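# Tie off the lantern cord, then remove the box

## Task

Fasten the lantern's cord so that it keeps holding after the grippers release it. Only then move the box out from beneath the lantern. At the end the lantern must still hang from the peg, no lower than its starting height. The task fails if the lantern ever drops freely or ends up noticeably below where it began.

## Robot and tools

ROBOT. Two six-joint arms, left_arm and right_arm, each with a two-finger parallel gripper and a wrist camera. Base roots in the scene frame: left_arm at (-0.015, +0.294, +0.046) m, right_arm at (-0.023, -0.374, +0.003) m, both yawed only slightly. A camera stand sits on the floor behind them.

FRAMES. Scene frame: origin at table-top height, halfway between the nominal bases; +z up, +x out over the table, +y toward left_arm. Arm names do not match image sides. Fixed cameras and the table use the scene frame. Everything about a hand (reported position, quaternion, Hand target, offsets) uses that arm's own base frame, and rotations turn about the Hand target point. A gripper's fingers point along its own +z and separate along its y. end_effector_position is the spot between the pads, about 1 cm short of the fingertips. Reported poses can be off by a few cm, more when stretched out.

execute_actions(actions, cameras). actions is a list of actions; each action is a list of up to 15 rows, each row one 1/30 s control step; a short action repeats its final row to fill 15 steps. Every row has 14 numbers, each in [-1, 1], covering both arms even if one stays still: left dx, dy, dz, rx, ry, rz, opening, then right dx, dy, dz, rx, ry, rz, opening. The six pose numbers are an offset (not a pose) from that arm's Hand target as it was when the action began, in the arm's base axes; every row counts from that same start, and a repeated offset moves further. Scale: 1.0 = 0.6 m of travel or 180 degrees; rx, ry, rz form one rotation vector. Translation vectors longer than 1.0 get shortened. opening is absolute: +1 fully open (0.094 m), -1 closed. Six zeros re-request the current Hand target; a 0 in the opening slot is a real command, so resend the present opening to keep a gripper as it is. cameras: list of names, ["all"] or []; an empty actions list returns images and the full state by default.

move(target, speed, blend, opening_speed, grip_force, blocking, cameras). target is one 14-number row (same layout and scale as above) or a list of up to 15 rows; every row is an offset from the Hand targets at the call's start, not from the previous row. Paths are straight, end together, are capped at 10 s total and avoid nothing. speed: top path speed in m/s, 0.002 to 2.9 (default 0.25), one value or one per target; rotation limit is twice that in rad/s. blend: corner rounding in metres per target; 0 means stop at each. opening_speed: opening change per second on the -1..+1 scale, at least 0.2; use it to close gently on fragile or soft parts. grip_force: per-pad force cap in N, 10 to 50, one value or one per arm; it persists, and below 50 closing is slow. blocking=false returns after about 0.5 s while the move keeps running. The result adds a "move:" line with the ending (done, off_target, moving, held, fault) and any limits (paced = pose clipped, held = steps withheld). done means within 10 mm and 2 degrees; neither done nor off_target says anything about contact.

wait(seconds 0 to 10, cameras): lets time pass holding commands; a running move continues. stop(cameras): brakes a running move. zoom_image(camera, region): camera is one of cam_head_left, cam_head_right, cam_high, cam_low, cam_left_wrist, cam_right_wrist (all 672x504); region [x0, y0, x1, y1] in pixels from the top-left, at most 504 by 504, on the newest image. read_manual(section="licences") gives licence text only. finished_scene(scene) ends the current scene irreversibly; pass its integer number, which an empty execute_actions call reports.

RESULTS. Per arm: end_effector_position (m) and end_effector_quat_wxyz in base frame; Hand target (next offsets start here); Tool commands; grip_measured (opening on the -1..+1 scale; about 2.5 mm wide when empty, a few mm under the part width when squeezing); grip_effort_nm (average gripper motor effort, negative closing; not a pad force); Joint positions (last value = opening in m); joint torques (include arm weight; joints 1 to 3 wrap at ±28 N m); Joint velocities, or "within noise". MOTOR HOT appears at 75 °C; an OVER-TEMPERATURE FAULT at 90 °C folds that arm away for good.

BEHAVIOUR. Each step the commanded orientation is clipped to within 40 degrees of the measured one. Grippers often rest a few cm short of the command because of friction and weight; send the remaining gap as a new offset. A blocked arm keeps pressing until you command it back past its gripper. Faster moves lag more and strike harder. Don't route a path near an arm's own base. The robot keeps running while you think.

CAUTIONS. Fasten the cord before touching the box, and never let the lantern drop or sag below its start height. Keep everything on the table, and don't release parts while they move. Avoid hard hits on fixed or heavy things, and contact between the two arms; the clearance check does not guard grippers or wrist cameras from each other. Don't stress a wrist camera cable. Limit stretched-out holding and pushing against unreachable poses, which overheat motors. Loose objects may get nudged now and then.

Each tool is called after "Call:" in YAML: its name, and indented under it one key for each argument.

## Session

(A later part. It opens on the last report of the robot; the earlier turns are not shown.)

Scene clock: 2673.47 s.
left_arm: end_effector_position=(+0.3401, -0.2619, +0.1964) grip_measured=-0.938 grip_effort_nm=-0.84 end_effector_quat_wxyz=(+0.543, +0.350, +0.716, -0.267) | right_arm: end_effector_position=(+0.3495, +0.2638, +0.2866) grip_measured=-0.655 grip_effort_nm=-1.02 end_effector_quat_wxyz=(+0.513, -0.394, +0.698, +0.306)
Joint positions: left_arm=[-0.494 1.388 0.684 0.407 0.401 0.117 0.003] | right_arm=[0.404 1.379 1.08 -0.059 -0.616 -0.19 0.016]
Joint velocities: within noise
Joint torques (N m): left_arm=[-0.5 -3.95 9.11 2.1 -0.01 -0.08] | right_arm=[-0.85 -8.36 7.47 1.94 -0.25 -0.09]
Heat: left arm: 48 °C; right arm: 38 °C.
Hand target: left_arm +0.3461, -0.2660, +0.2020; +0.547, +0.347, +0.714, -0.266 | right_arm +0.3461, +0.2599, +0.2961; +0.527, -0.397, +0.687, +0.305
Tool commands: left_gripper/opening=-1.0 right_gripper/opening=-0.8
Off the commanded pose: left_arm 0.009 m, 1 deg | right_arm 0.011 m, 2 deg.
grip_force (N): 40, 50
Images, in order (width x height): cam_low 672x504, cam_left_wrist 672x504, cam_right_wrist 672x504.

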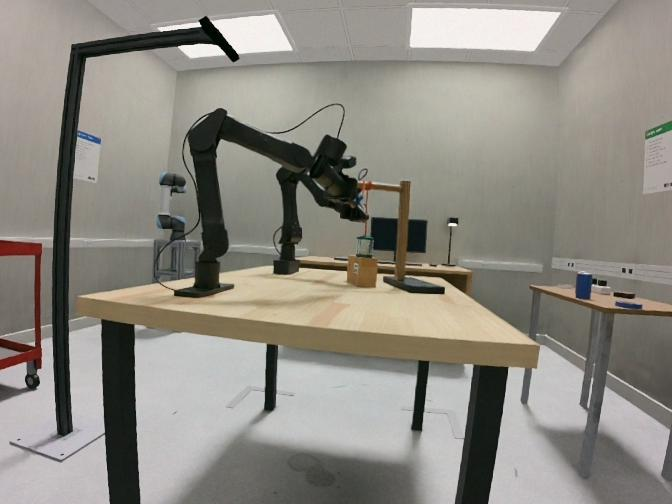

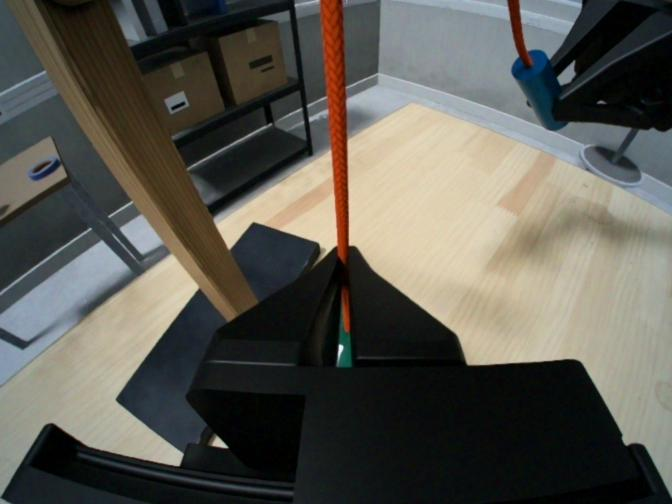

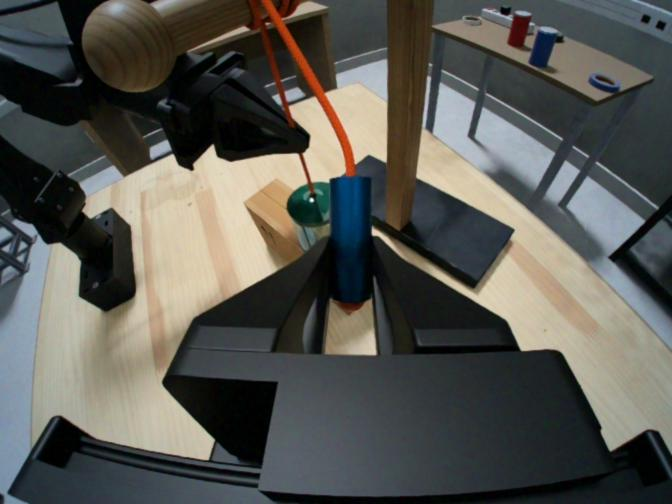

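Call:
move:
  target: [0, 0, 0.075, 0, 0, 0, -1, 0.0083, -0.055, -0.037, 0, 0, 0, -0.8]
  speed: 0.04
  cameras: ["cam_low", "cam_left_wrist", "cam_right_wrist"]

Scene clock: 2704.40 s.
left_arm: end_effector_position=(+0.3416, -0.2613, +0.2016) grip_measured=-0.938 grip_effort_nm=-0.84 end_effector_quat_wxyz=(+0.501, +0.348, +0.748, -0.262) | right_arm: end_effector_position=(+0.3453, +0.2450, +0.2899) grip_measured=-0.655 grip_effort_nm=-1.02 end_effector_quat_wxyz=(+0.540, -0.421, +0.653, +0.323)
Joint positions: left_arm=[-0.494 1.375 0.798 0.175 0.394 0.116 0.003] | right_arm=[0.311 1.353 1 0.057 -0.779 -0.244 0.016]
Joint torques (N m): left_arm=[-0.47 -9.07 10.69 2.36 0.09 -0.08] | right_arm=[-2.73 -7.1 6.19 1.18 0.32 -0.02]
Heat: left arm: 48 °C; right arm: 38 °C.
Hand target: left_arm +0.3460, -0.2659, +0.2471; +0.547, +0.347, +0.714, -0.266 | right_arm +0.3512, +0.2269, +0.2739; +0.527, -0.397, +0.687, +0.305
Off the commanded pose: left_arm 0.046 m, 7 deg | right_arm 0.025 m, 5 deg.
grip_force (N): 40, 50
move: off_target (left_arm, right_arm)
Images, in order (width x height): cam_low 672x504, cam_left_wrist 672x504, cam_right_wrist 672x504.

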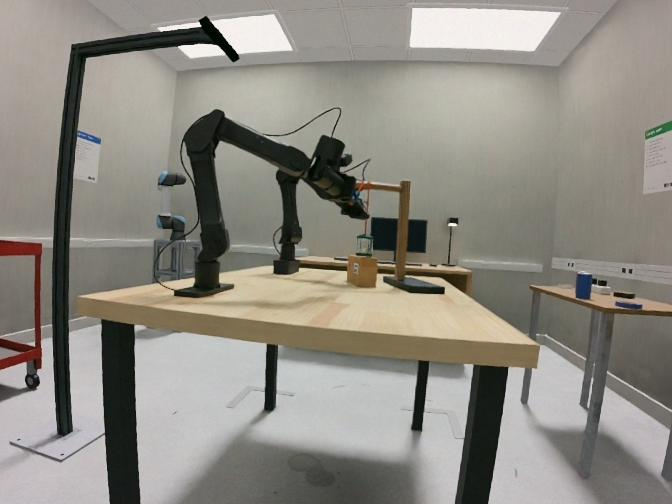

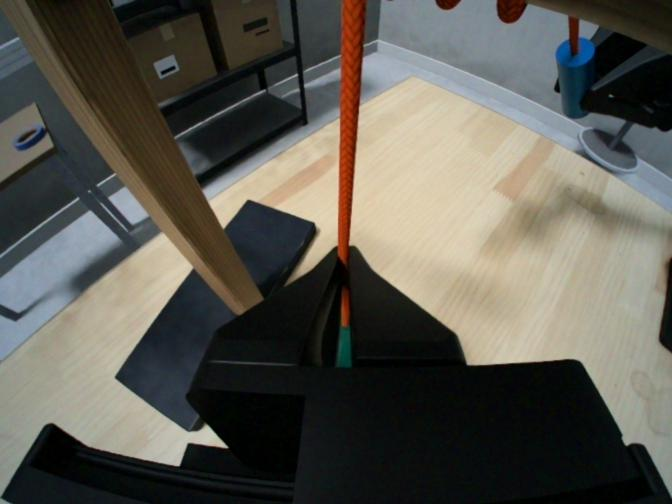

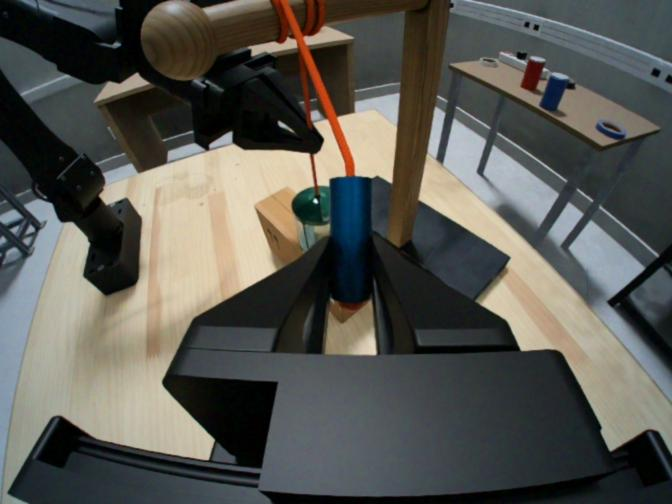

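Call:
zoom_image:
  camera: "cam_low"
  region: [340, 170, 440, 300]

Call:
move:
  target: [0, 0, 0.035, 0, 0, 0, -1, 0, 0, 0, 0, 0, 0, -0.8]
  speed: 0.04
  cameras: ["cam_low", "cam_left_wrist"]

Scaled by 3.877 from the camera's 672x504 image, which has a finer 960x720 frame.

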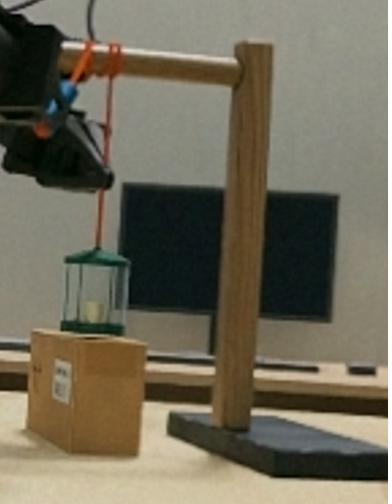

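Scene clock: 2718.87 s.
left_arm: end_effector_position=(+0.3425, -0.2615, +0.2200) grip_measured=-0.938 grip_effort_nm=-0.84 end_effector_quat_wxyz=(+0.497, +0.348, +0.751, -0.261) | right_arm: end_effector_position=(+0.3503, +0.2361, +0.2811) grip_measured=-0.655 grip_effort_nm=-1.02 end_effector_quat_wxyz=(+0.533, -0.409, +0.670, +0.316)
Joint positions: left_arm=[-0.494 1.356 0.869 0.076 0.392 0.116 0.003] | right_arm=[0.291 1.353 0.99 0.036 -0.764 -0.244 0.016]
Joint torques (N m): left_arm=[-0.43 -9.06 10.81 2.46 0.11 -0.08] | right_arm=[-1.16 -7.05 6.98 1.39 0.13 -0.05]
Heat: left arm: 47 °C; right arm: 37 °C.
Hand target: left_arm +0.3461, -0.2659, +0.2681; +0.547, +0.347, +0.714, -0.266 | right_arm +0.3511, +0.2270, +0.2739; +0.527, -0.397, +0.687, +0.305
Off the commanded pose: left_arm 0.048 m, 7 deg | right_arm 0.012 m, 3 deg.
grip_force (N): 40, 50
move: off_target (left_arm, right_arm)
Images, in order (width x height): cam_low 672x504, cam_left_wrist 672x504.

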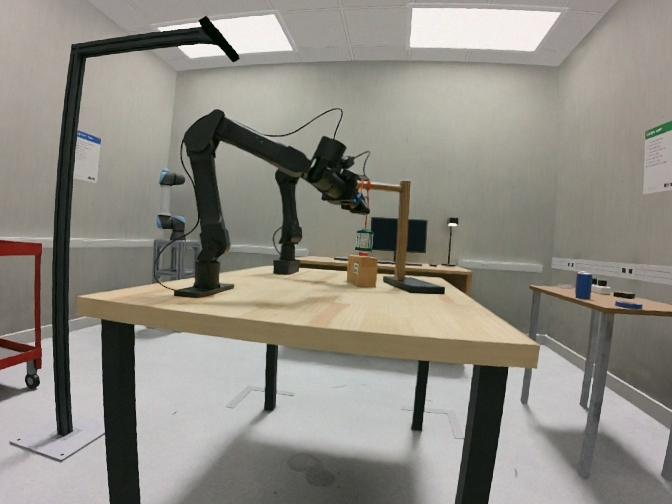

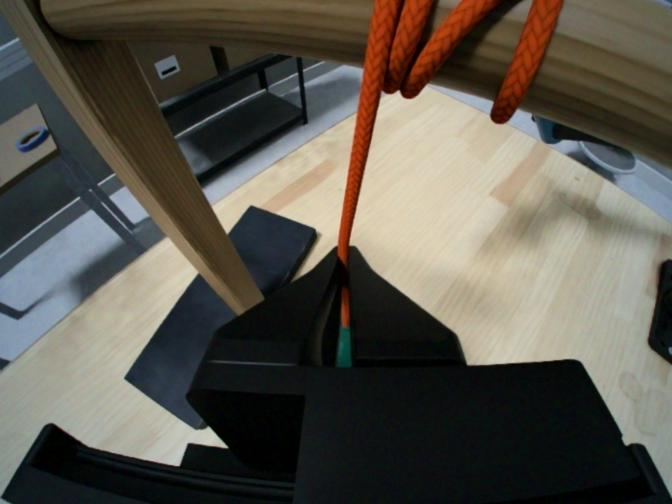

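Call:
zoom_image:
  camera: "cam_left_wrist"
  region: [300, 0, 640, 255]

Call:
zoom_image:
  camera: "cam_low"
  region: [340, 170, 440, 300]

Scaled by 1.482 from the camera's 672x504 image, which has a finer 960x720 frame.

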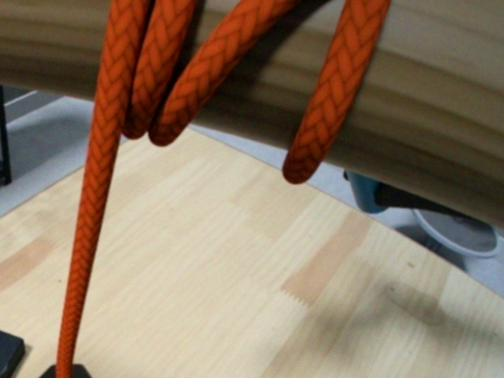

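Scaled by 3.877 from the camera's 672x504 image, which has a finer 960x720 frame.

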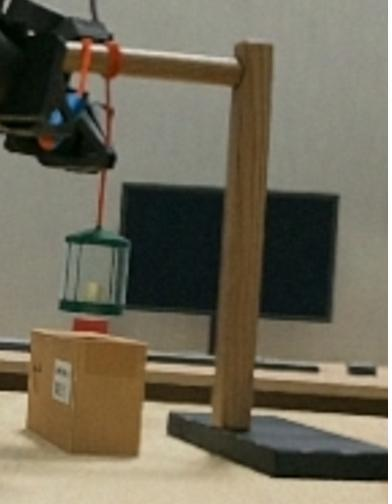

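Call:
move:
  target: [0, 0, 0.03, 0, 0, 0, -1, 0.004, -0.035, -0.023, 0, 0, 0, -0.8]
  speed: 0.04
  cameras: ["cam_low", "cam_left_wrist"]

Call:
zoom_image:
  camera: "cam_low"
  region: [340, 170, 440, 300]

Scene clock: 2733.37 s.
left_arm: end_effector_position=(+0.3440, -0.2623, +0.2380) grip_measured=-0.938 grip_effort_nm=-0.84 end_effector_quat_wxyz=(+0.498, +0.348, +0.750, -0.261) | right_arm: end_effector_position=(+0.3552, +0.2123, +0.2620) grip_measured=-0.655 grip_effort_nm=-1.02 end_effector_quat_wxyz=(+0.527, -0.401, +0.682, +0.310)
Joint positions: left_arm=[-0.494 1.347 0.932 0.006 0.392 0.116 0.003] | right_arm=[0.214 1.353 0.942 0.034 -0.813 -0.28 0.016]
Joint torques (N m): left_arm=[-0.49 -8.91 11.06 2.42 0.1 -0.07] | right_arm=[-1.16 -6.98 6.93 1.58 -0.16 -0.1]
Heat: left arm: 51 °C; right arm: 37 °C.
Hand target: left_arm +0.3460, -0.2660, +0.2860; +0.547, +0.347, +0.714, -0.266 | right_arm +0.3535, +0.2060, +0.2600; +0.527, -0.397, +0.687, +0.305
Off the commanded pose: left_arm 0.048 m, 7 deg | right_arm 0.007 m, 1 deg.
grip_force (N): 40, 50
move: off_target (left_arm)
Images, in order (width x height): cam_low 672x504, cam_left_wrist 672x504.

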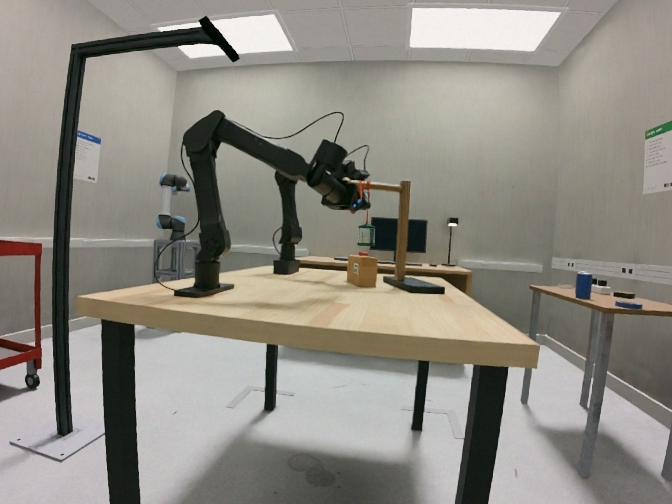

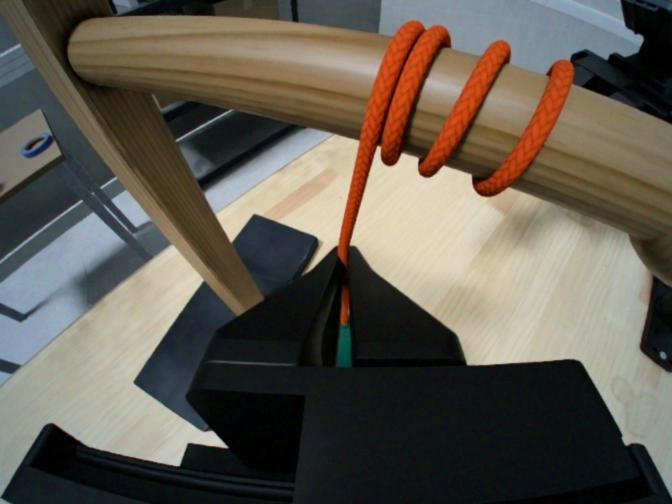

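Scaled by 3.877 from the camera's 672x504 image, which has a finer 960x720 frame.

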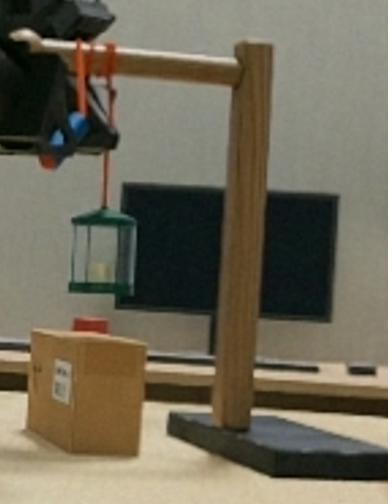

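Call:
move:
  target: [0, 0, 0, 0, 0, 0, -1, 0.004, -0.028, -0.018, 0, 0, 0, -0.8]
  speed: 0.04
  cameras: ["cam_low", "cam_left_wrist", "cam_right_wrist", "cam_high"]

Call:
zoom_image:
  camera: "cam_low"
  region: [340, 170, 440, 300]

Scene clock: 2743.77 s.
left_arm: end_effector_position=(+0.3440, -0.2623, +0.2380) grip_measured=-0.938 grip_effort_nm=-0.84 end_effector_quat_wxyz=(+0.498, +0.348, +0.750, -0.261) | right_arm: end_effector_position=(+0.3491, +0.2060, +0.2635) grip_measured=-0.655 grip_effort_nm=-1.02 end_effector_quat_wxyz=(+0.535, -0.422, +0.656, +0.325)
Joint positions: left_arm=[-0.494 1.347 0.932 0.006 0.392 0.116 0.003] | right_arm=[0.17 1.353 0.918 0.072 -0.916 -0.32 0.016]
Joint torques (N m): left_arm=[-0.47 -8.94 11.08 2.42 0.09 -0.06] | right_arm=[-2.62 -6.38 6.13 1.25 0.34 -0.02]
Heat: left arm: 49 °C; right arm: 37 °C.
Hand target: left_arm +0.3460, -0.2660, +0.2860; +0.547, +0.347, +0.714, -0.266 | right_arm +0.3560, +0.1891, +0.2492; +0.527, -0.397, +0.687, +0.305
Off the commanded pose: left_arm 0.048 m, 7 deg | right_arm 0.023 m, 5 deg.
grip_force (N): 40, 50
move: off_target (left_arm, right_arm)
Images, in order (width x height): cam_high 672x504, cam_low 672x504, cam_left_wrist 672x504, cam_right_wrist 672x504.

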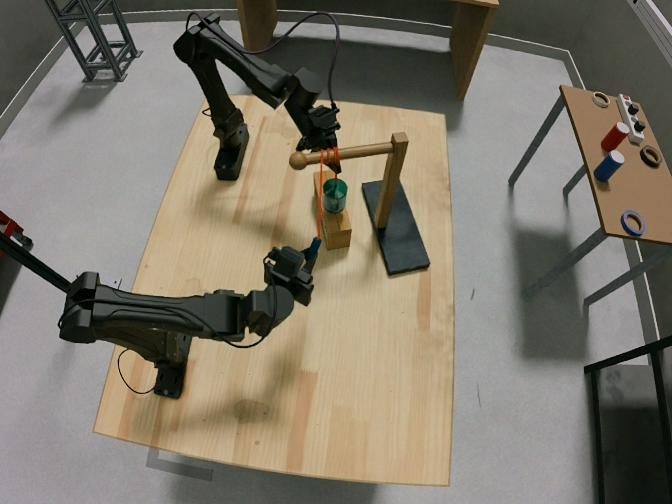

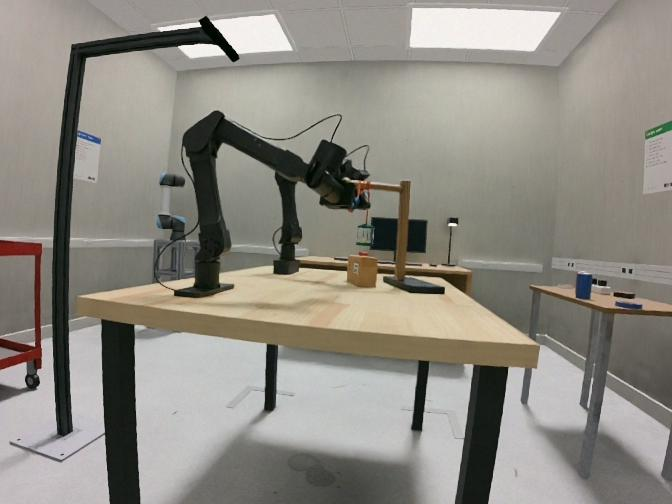

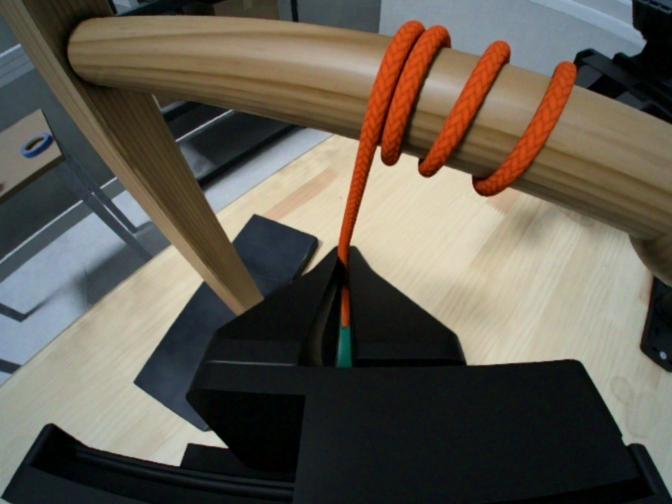

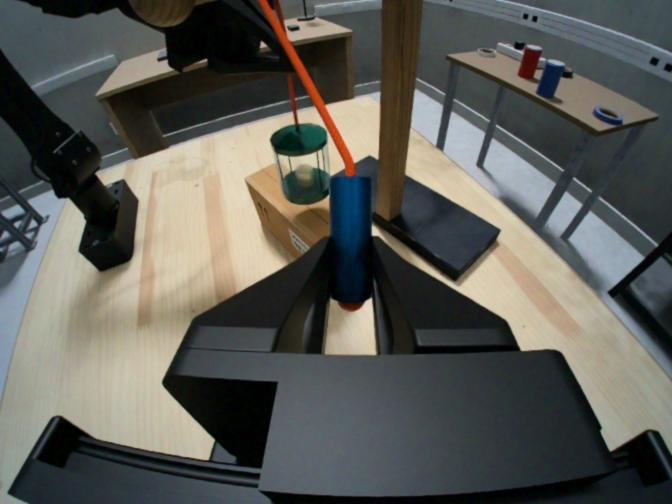

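Scaled by 3.877 from the camera's 672x504 image, which has a finer 960x720 frame.

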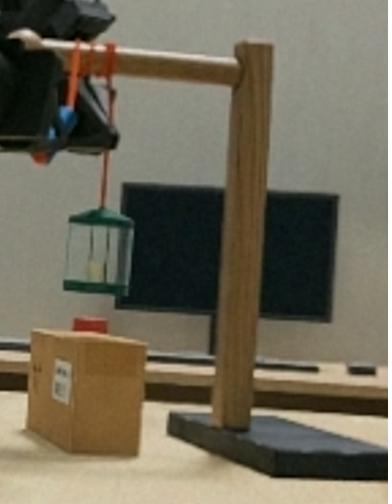

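Call:
move:
  target: [0, 0, 0, 0, 0, 0, -0.75, 0, 0, 0, 0, 0, 0, -0.8]
  speed: 0.04
  opening_speed: 0.2
  cameras: ["cam_low", "cam_left_wrist"]

Call:
zoom_image:
  camera: "cam_low"
  region: [340, 170, 440, 300]

Scene clock: 2768.67 s.
left_arm: end_effector_position=(+0.3456, -0.2635, +0.2553) grip_measured=-0.753 grip_effort_nm=0.14 end_effector_quat_wxyz=(+0.516, +0.348, +0.737, -0.262) | right_arm: end_effector_position=(+0.3491, +0.2060, +0.2635) grip_measured=-0.655 grip_effort_nm=-1.02 end_effector_quat_wxyz=(+0.535, -0.423, +0.655, +0.325)
Joint positions: left_arm=[-0.494 1.334 0.954 0.015 0.392 0.116 0.012] | right_arm=[0.17 1.353 0.918 0.072 -0.916 -0.321 0.016]
Joint torques (N m): left_arm=[-0.39 -7.39 9.77 2.33 0.09 -0.07] | right_arm=[-2.71 -6.32 6.08 1.25 0.33 -0.03]
Heat: left arm: 48 °C; right arm: 36 °C.
Hand target: left_arm +0.3460, -0.2660, +0.2861; +0.547, +0.347, +0.714, -0.266 | right_arm +0.3560, +0.1891, +0.2492; +0.527, -0.397, +0.687, +0.305
Off the commanded pose: left_arm 0.031 m, 4 deg | right_arm 0.023 m, 5 deg.
grip_force (N): 40, 50
move: off_target (left_arm, right_arm)
Images, in order (width x height): cam_low 672x504, cam_left_wrist 672x504.

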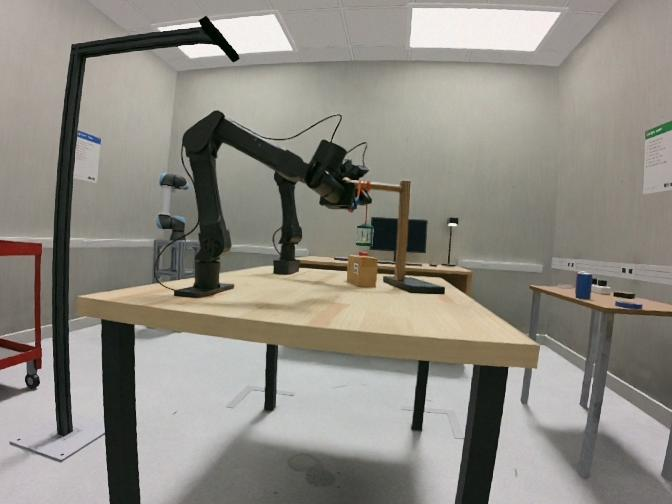

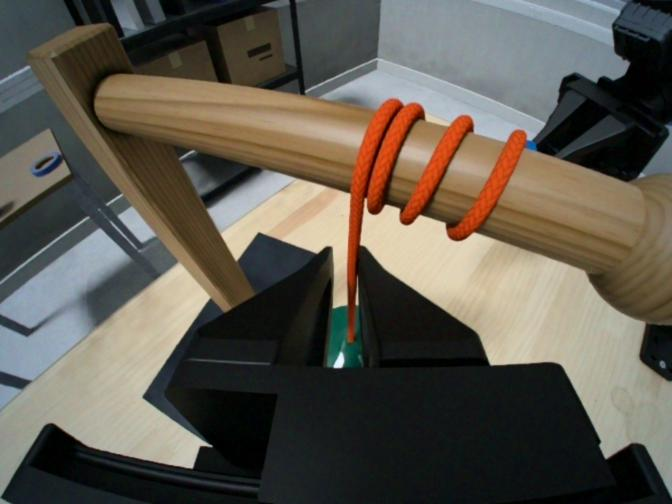

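Scaled by 3.877 from the camera's 672x504 image, which has a finer 960x720 frame.

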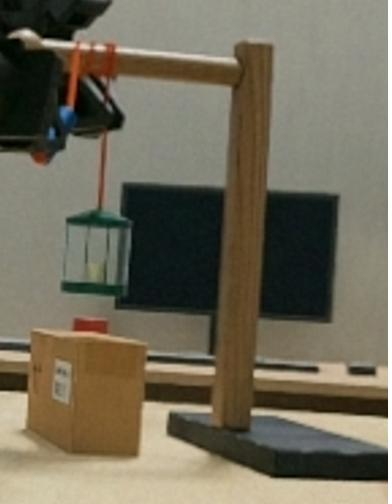

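Call:
move:
  target: [0, 0, 0, 0, 0, 0, -0.75, -0.0115, 0.035, 0.0284, 0, 0, 0, -0.8]
  speed: 0.03
  cameras: ["cam_low", "cam_left_wrist", "cam_right_wrist"]

Call:
zoom_image:
  camera: "cam_low"
  region: [340, 170, 440, 300]

Scene clock: 2783.73 s.
left_arm: end_effector_position=(+0.3456, -0.2635, +0.2553) grip_measured=-0.753 grip_effort_nm=0.14 end_effector_quat_wxyz=(+0.516, +0.348, +0.737, -0.262) | right_arm: end_effector_position=(+0.3488, +0.2131, +0.2581) grip_measured=-0.655 grip_effort_nm=-1.02 end_effector_quat_wxyz=(+0.524, -0.404, +0.681, +0.313)
Joint positions: left_arm=[-0.494 1.334 0.954 0.015 0.392 0.116 0.012] | right_arm=[0.217 1.338 0.918 0.036 -0.82 -0.283 0.016]
Joint torques (N m): left_arm=[-0.36 -7.39 9.73 2.34 0.08 -0.06] | right_arm=[0.05 -7.39 9.8 1.34 0.08 0.07]
Heat: left arm: 49 °C; right arm: 36 °C.
Hand target: left_arm +0.3460, -0.2660, +0.2860; +0.547, +0.347, +0.714, -0.266 | right_arm +0.3490, +0.2101, +0.2663; +0.527, -0.397, +0.687, +0.305
Off the commanded pose: left_arm 0.031 m, 4 deg | right_arm 0.009 m, 1 deg.
grip_force (N): 40, 50
move: off_target (left_arm)
Images, in order (width x height): cam_low 672x504, cam_left_wrist 672x504, cam_right_wrist 672x504.

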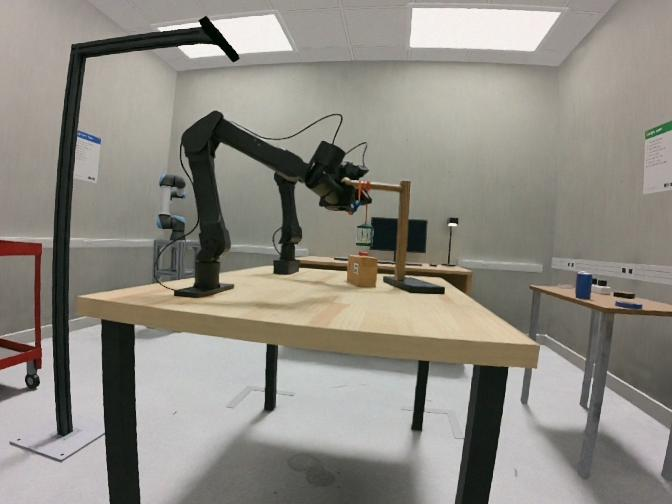

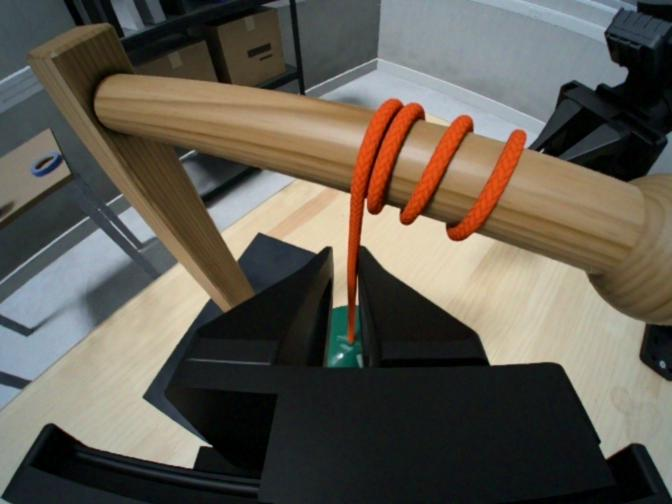

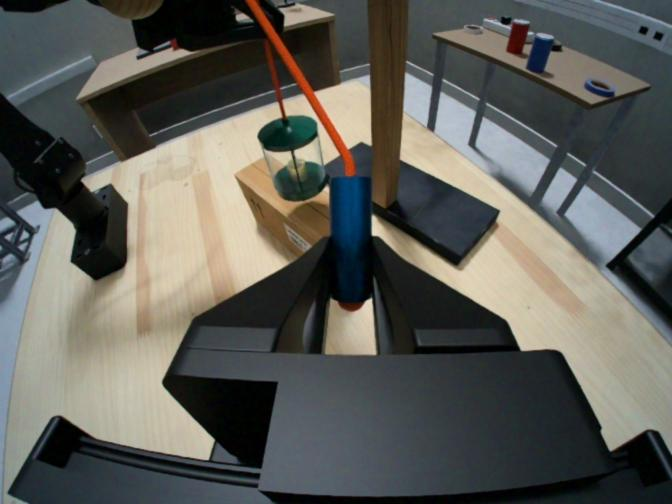

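Scaled by 3.877 from the camera's 672x504 image, which has a finer 960x720 frame.

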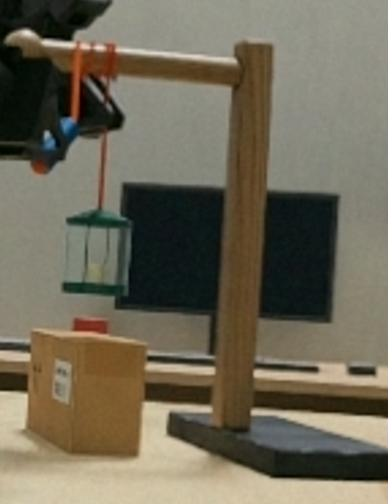

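Call:
move:
  target: [0, 0, 0, 0, 0, 0, -0.75, -0.003, 0.033, 0.015, 0, 0, 0, -0.8]
  speed: 0.03
  cameras: ["cam_low", "cam_left_wrist", "cam_right_wrist"]

Call:
zoom_image:
  camera: "cam_low"
  region: [340, 170, 440, 300]

Scene clock: 2803.13 s.
left_arm: end_effector_position=(+0.3456, -0.2635, +0.2553) grip_measured=-0.753 grip_effort_nm=0.14 end_effector_quat_wxyz=(+0.516, +0.348, +0.737, -0.262) | right_arm: end_effector_position=(+0.3475, +0.2282, +0.2585) grip_measured=-0.655 grip_effort_nm=-1.02 end_effector_quat_wxyz=(+0.515, -0.396, +0.696, +0.307)
Joint positions: left_arm=[-0.494 1.334 0.954 0.015 0.392 0.116 0.012] | right_arm=[0.285 1.338 0.939 0.012 -0.731 -0.246 0.016]
Joint torques (N m): left_arm=[-0.38 -7.42 9.7 2.35 0.11 -0.06] | right_arm=[0.43 -6.72 11.25 1.6 -0.11 0.05]
Heat: left arm: 50 °C; right arm: 36 °C.
Hand target: left_arm +0.3460, -0.2660, +0.2860; +0.547, +0.347, +0.714, -0.266 | right_arm +0.3473, +0.2299, +0.2754; +0.527, -0.397, +0.686, +0.305
Off the commanded pose: left_arm 0.031 m, 4 deg | right_arm 0.017 m, 2 deg.
grip_force (N): 40, 50
move: off_target (left_arm, right_arm)
Images, in order (width x height): cam_low 672x504, cam_left_wrist 672x504, cam_right_wrist 672x504.

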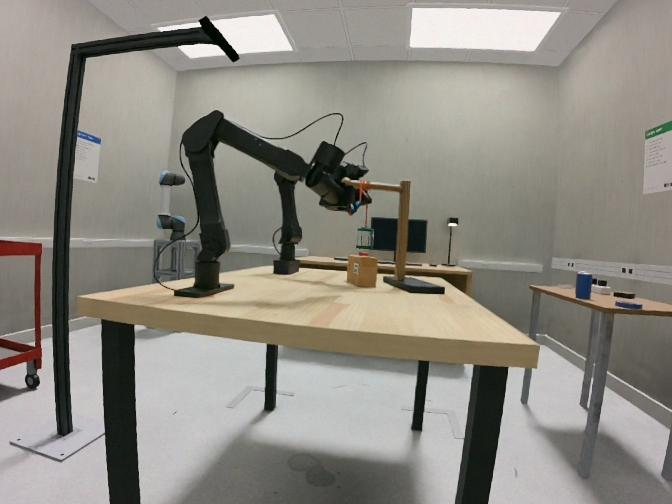

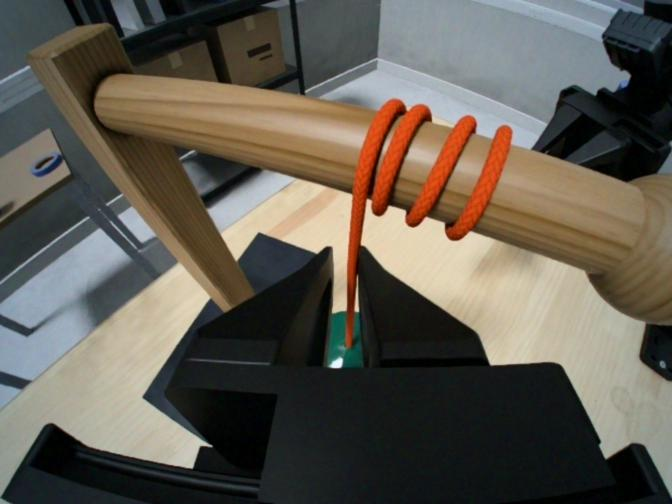

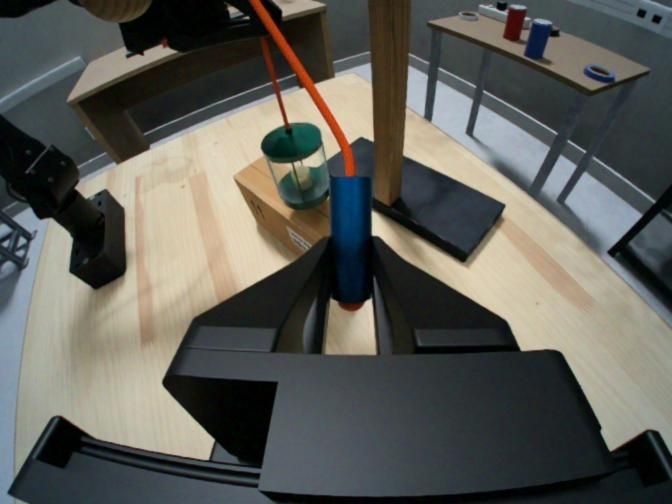

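Scaled by 3.877 from the camera's 672x504 image, which has a finer 960x720 frame.

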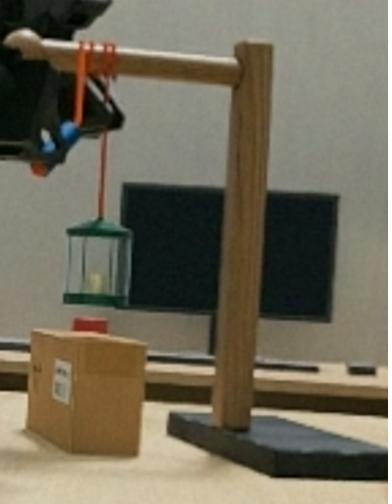

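Call:
wait:
  seconds: 1
  cameras: ["cam_low", "cam_high", "cam_head_left"]

Call:
zoom_image:
  camera: "cam_low"
  region: [340, 170, 440, 300]

Call:
zoom_image:
  camera: "cam_head_left"
  region: [280, 100, 480, 260]

Scene clock: 2834.80 s.
left_arm: end_effector_position=(+0.3456, -0.2635, +0.2553) grip_measured=-0.753 grip_effort_nm=0.14 end_effector_quat_wxyz=(+0.516, +0.348, +0.737, -0.262) | right_arm: end_effector_position=(+0.3475, +0.2282, +0.2585) grip_measured=-0.655 grip_effort_nm=-1.02 end_effector_quat_wxyz=(+0.515, -0.396, +0.696, +0.307)
Joint positions: left_arm=[-0.494 1.334 0.954 0.015 0.392 0.116 0.012] | right_arm=[0.285 1.338 0.939 0.012 -0.731 -0.245 0.016]
Joint torques (N m): left_arm=[-0.42 -7.36 9.73 2.34 0.08 -0.08] | right_arm=[0.42 -6.74 11.22 1.58 -0.13 0.04]
Heat: left arm: 51 °C; right arm: 41 °C.
Hand target: left_arm +0.3460, -0.2660, +0.2860; +0.547, +0.347, +0.714, -0.266 | right_arm +0.3473, +0.2299, +0.2754; +0.527, -0.397, +0.686, +0.305
Tool commands: left_gripper/opening=-0.75 right_gripper/opening=-0.8
Off the commanded pose: left_arm 0.031 m, 4 deg | right_arm 0.017 m, 2 deg.
grip_force (N): 40, 50
wait: 1.00 s; at rest from the start
Images, in order (width x height): cam_head_left 672x504, cam_high 672x504, cam_low 672x504.

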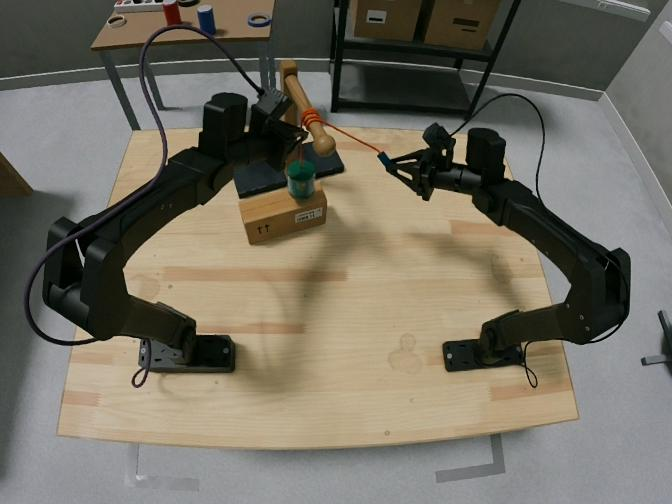

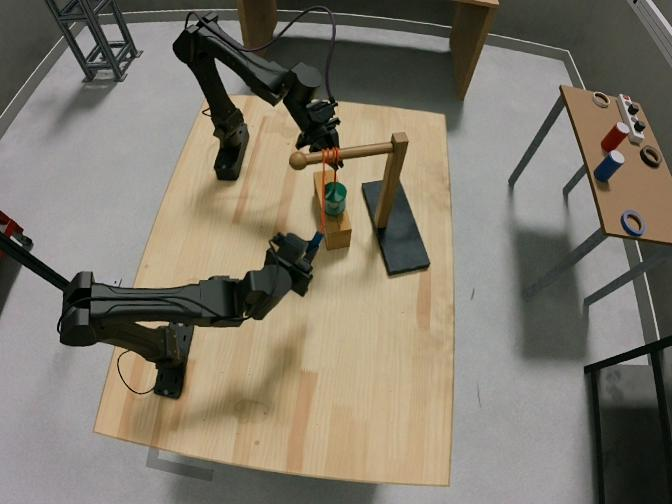

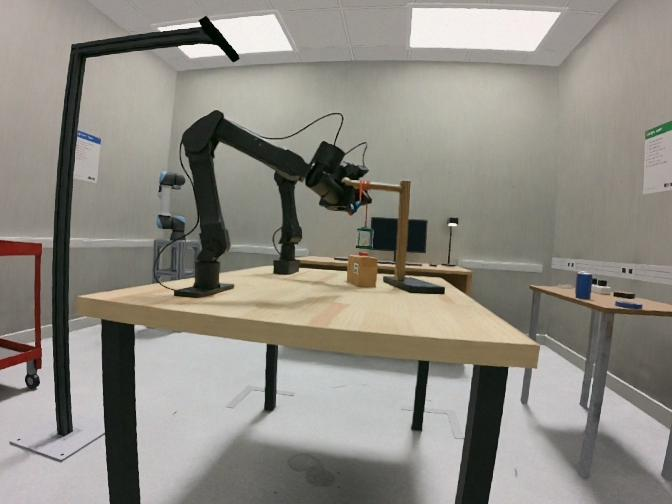

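Scaled by 3.877 from the camera's 672x504 image, which has a finer 960x720 frame.

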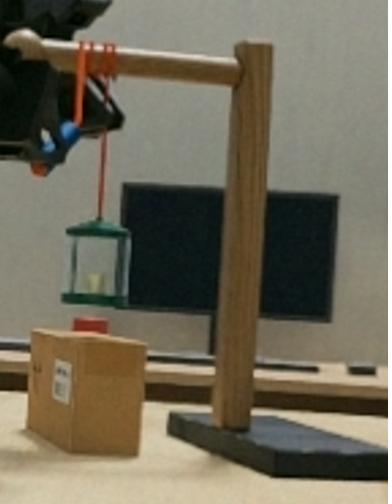

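Scaled by 2.520 from the camera's 672x504 image, which has a finer 960x720 frame.

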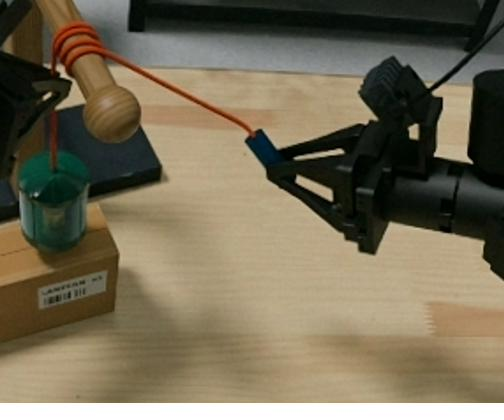

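Call:
move:
  target:
    - [0, 0, -0.02, 0, 0, 0, -0.4, 0, 0, 0, 0, 0, 0, -0.8]
    - [-0.075, 0.096, -0.02, 0, 0, 0, -0.4, 0, 0, 0, 0, 0, 0, -0.8]
  speed: 0.06
  cameras: ["cam_low", "cam_left_wrist"]

Call:
zoom_image:
  camera: "cam_low"
  region: [340, 170, 440, 300]

Scene clock: 2867.67 s.
left_arm: end_effector_position=(+0.3073, -0.2110, +0.2788) grip_measured=-0.402 grip_effort_nm=0.14 end_effector_quat_wxyz=(+0.552, +0.343, +0.712, -0.265) | right_arm: end_effector_position=(+0.3475, +0.2282, +0.2585) grip_measured=-0.655 grip_effort_nm=-1.02 end_effector_quat_wxyz=(+0.515, -0.396, +0.696, +0.307)
Joint positions: left_arm=[-0.364 1.066 0.804 -0.028 0.515 0.147 0.028] | right_arm=[0.285 1.338 0.939 0.012 -0.731 -0.245 0.016]
Joint torques (N m): left_arm=[0.49 -4.56 5.86 1.87 0.22 0.07] | right_arm=[0.44 -6.79 11.25 1.59 -0.13 0.03]
Heat: left arm: 51 °C; right arm: 42 °C.
Hand target: left_arm +0.3010, -0.2084, +0.2742; +0.547, +0.347, +0.714, -0.266 | right_arm +0.3473, +0.2299, +0.2754; +0.527, -0.397, +0.686, +0.305
Off the commanded pose: left_arm 0.008 m, 1 deg | right_arm 0.017 m, 2 deg.
grip_force (N): 40, 50
move: off_target (right_arm)
Images, in order (width x height): cam_low 672x504, cam_left_wrist 672x504.

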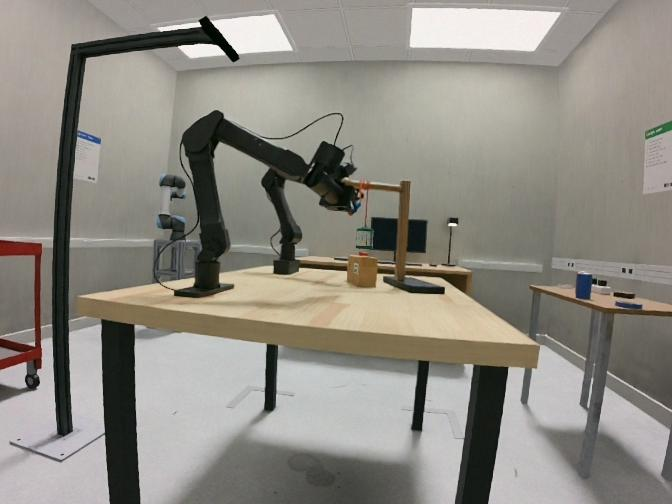

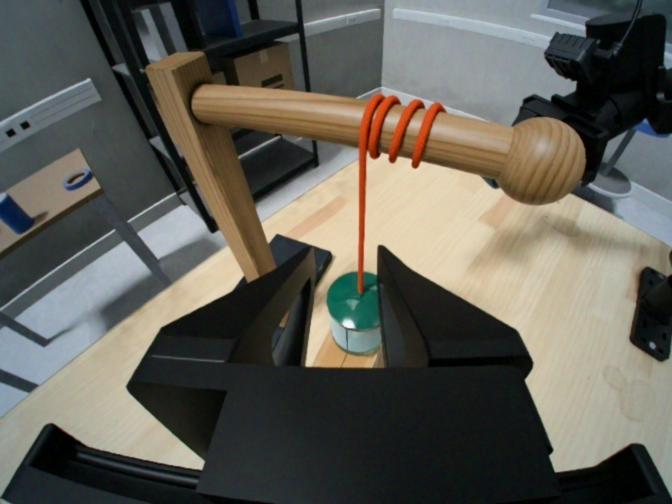

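Scaled by 3.877 from the camera's 672x504 image, which has a finer 960x720 frame.

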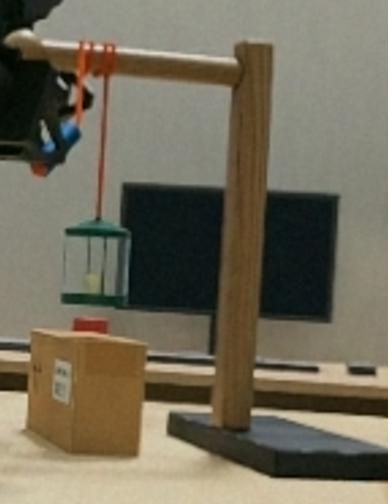

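Call:
move:
  target:
    - [0, 0, 0, 0, 0, 0, -0.4, -0.0093, 0.0568, -0.0692, 0, 0, 0, -0.8]
    - [0, 0, 0, 0, 0, 0, -0.4, -0.025, 0.137, -0.1125, 0, 0, 0, -0.8]
  speed: 0.05
  blend: [0.02, 0]
  cameras: ["cam_low", "cam_left_wrist", "cam_right_wrist"]

Call:
zoom_image:
  camera: "cam_low"
  region: [340, 170, 440, 300]

Scene clock: 2885.33 s.
left_arm: end_effector_position=(+0.3072, -0.2111, +0.2788) grip_measured=-0.402 grip_effort_nm=0.14 end_effector_quat_wxyz=(+0.552, +0.344, +0.712, -0.265) | right_arm: end_effector_position=(+0.3322, +0.3111, +0.2151) grip_measured=-0.655 grip_effort_nm=-1.02 end_effector_quat_wxyz=(+0.531, -0.400, +0.683, +0.305)
Joint positions: left_arm=[-0.364 1.066 0.804 -0.029 0.515 0.148 0.028] | right_arm=[0.573 1.473 0.82 0.368 -0.461 -0.138 0.016]
Joint torques (N m): left_arm=[0.51 -4.51 5.9 1.87 0.21 0.09] | right_arm=[0.28 -5.27 7.01 2.02 0.01 0.03]
Heat: left arm: 47 °C; right arm: 41 °C.
Hand target: left_arm +0.3010, -0.2084, +0.2742; +0.547, +0.347, +0.714, -0.266 | right_arm +0.3323, +0.3121, +0.2078; +0.527, -0.397, +0.687, +0.305
Off the commanded pose: left_arm 0.008 m, 1 deg | right_arm 0.007 m, 1 deg.
grip_force (N): 40, 50
move: done
Images, in order (width x height): cam_low 672x504, cam_left_wrist 672x504, cam_right_wrist 672x504.

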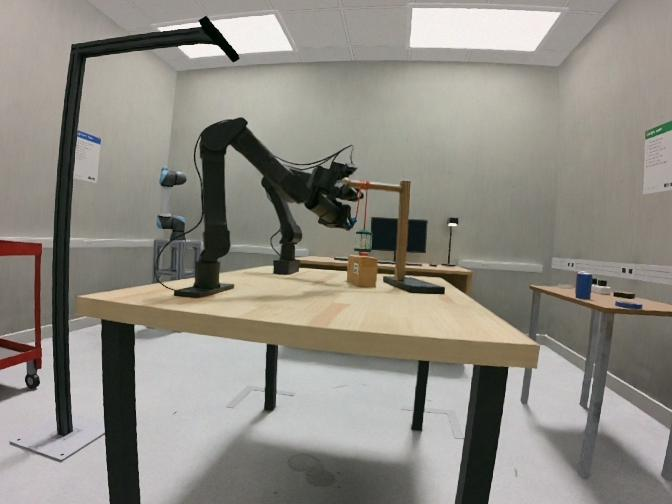

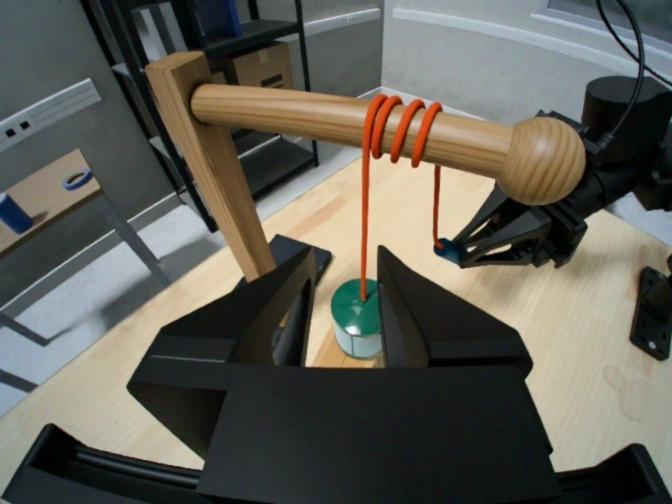

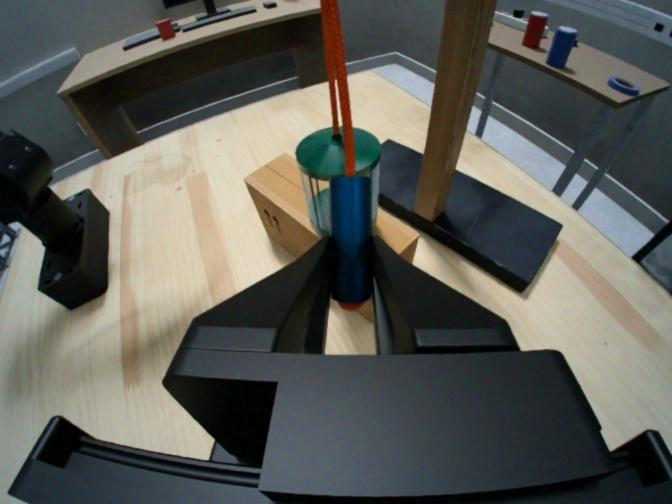

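Scaled by 3.877 from the camera's 672x504 image, which has a finer 960x720 frame.

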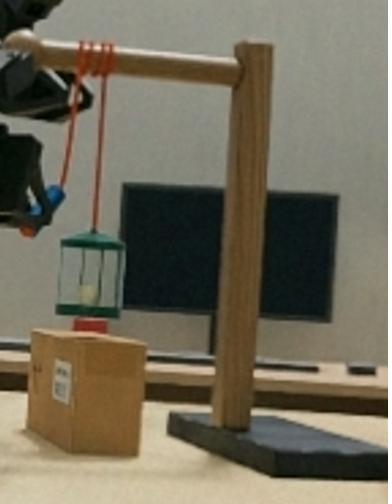

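Call:
zoom_image:
  camera: "cam_left_wrist"
  region: [330, 80, 600, 290]

Call:
zoom_image:
  camera: "cam_right_wrist"
  region: [240, 0, 460, 320]

Scaled by 1.867 from the camera's 672x504 image, which has a finer 960x720 frame.

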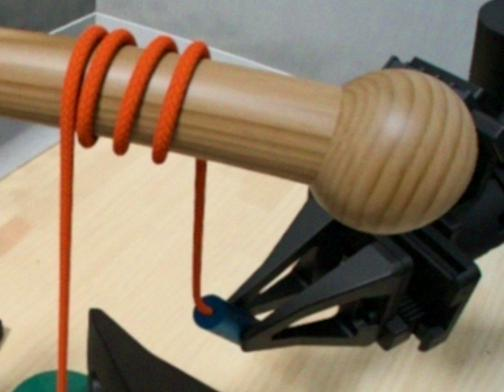

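Scaled by 1.575 from the camera's 672x504 image, which has a finer 960x720 frame.

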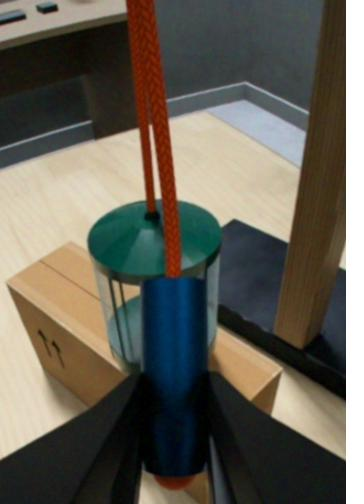

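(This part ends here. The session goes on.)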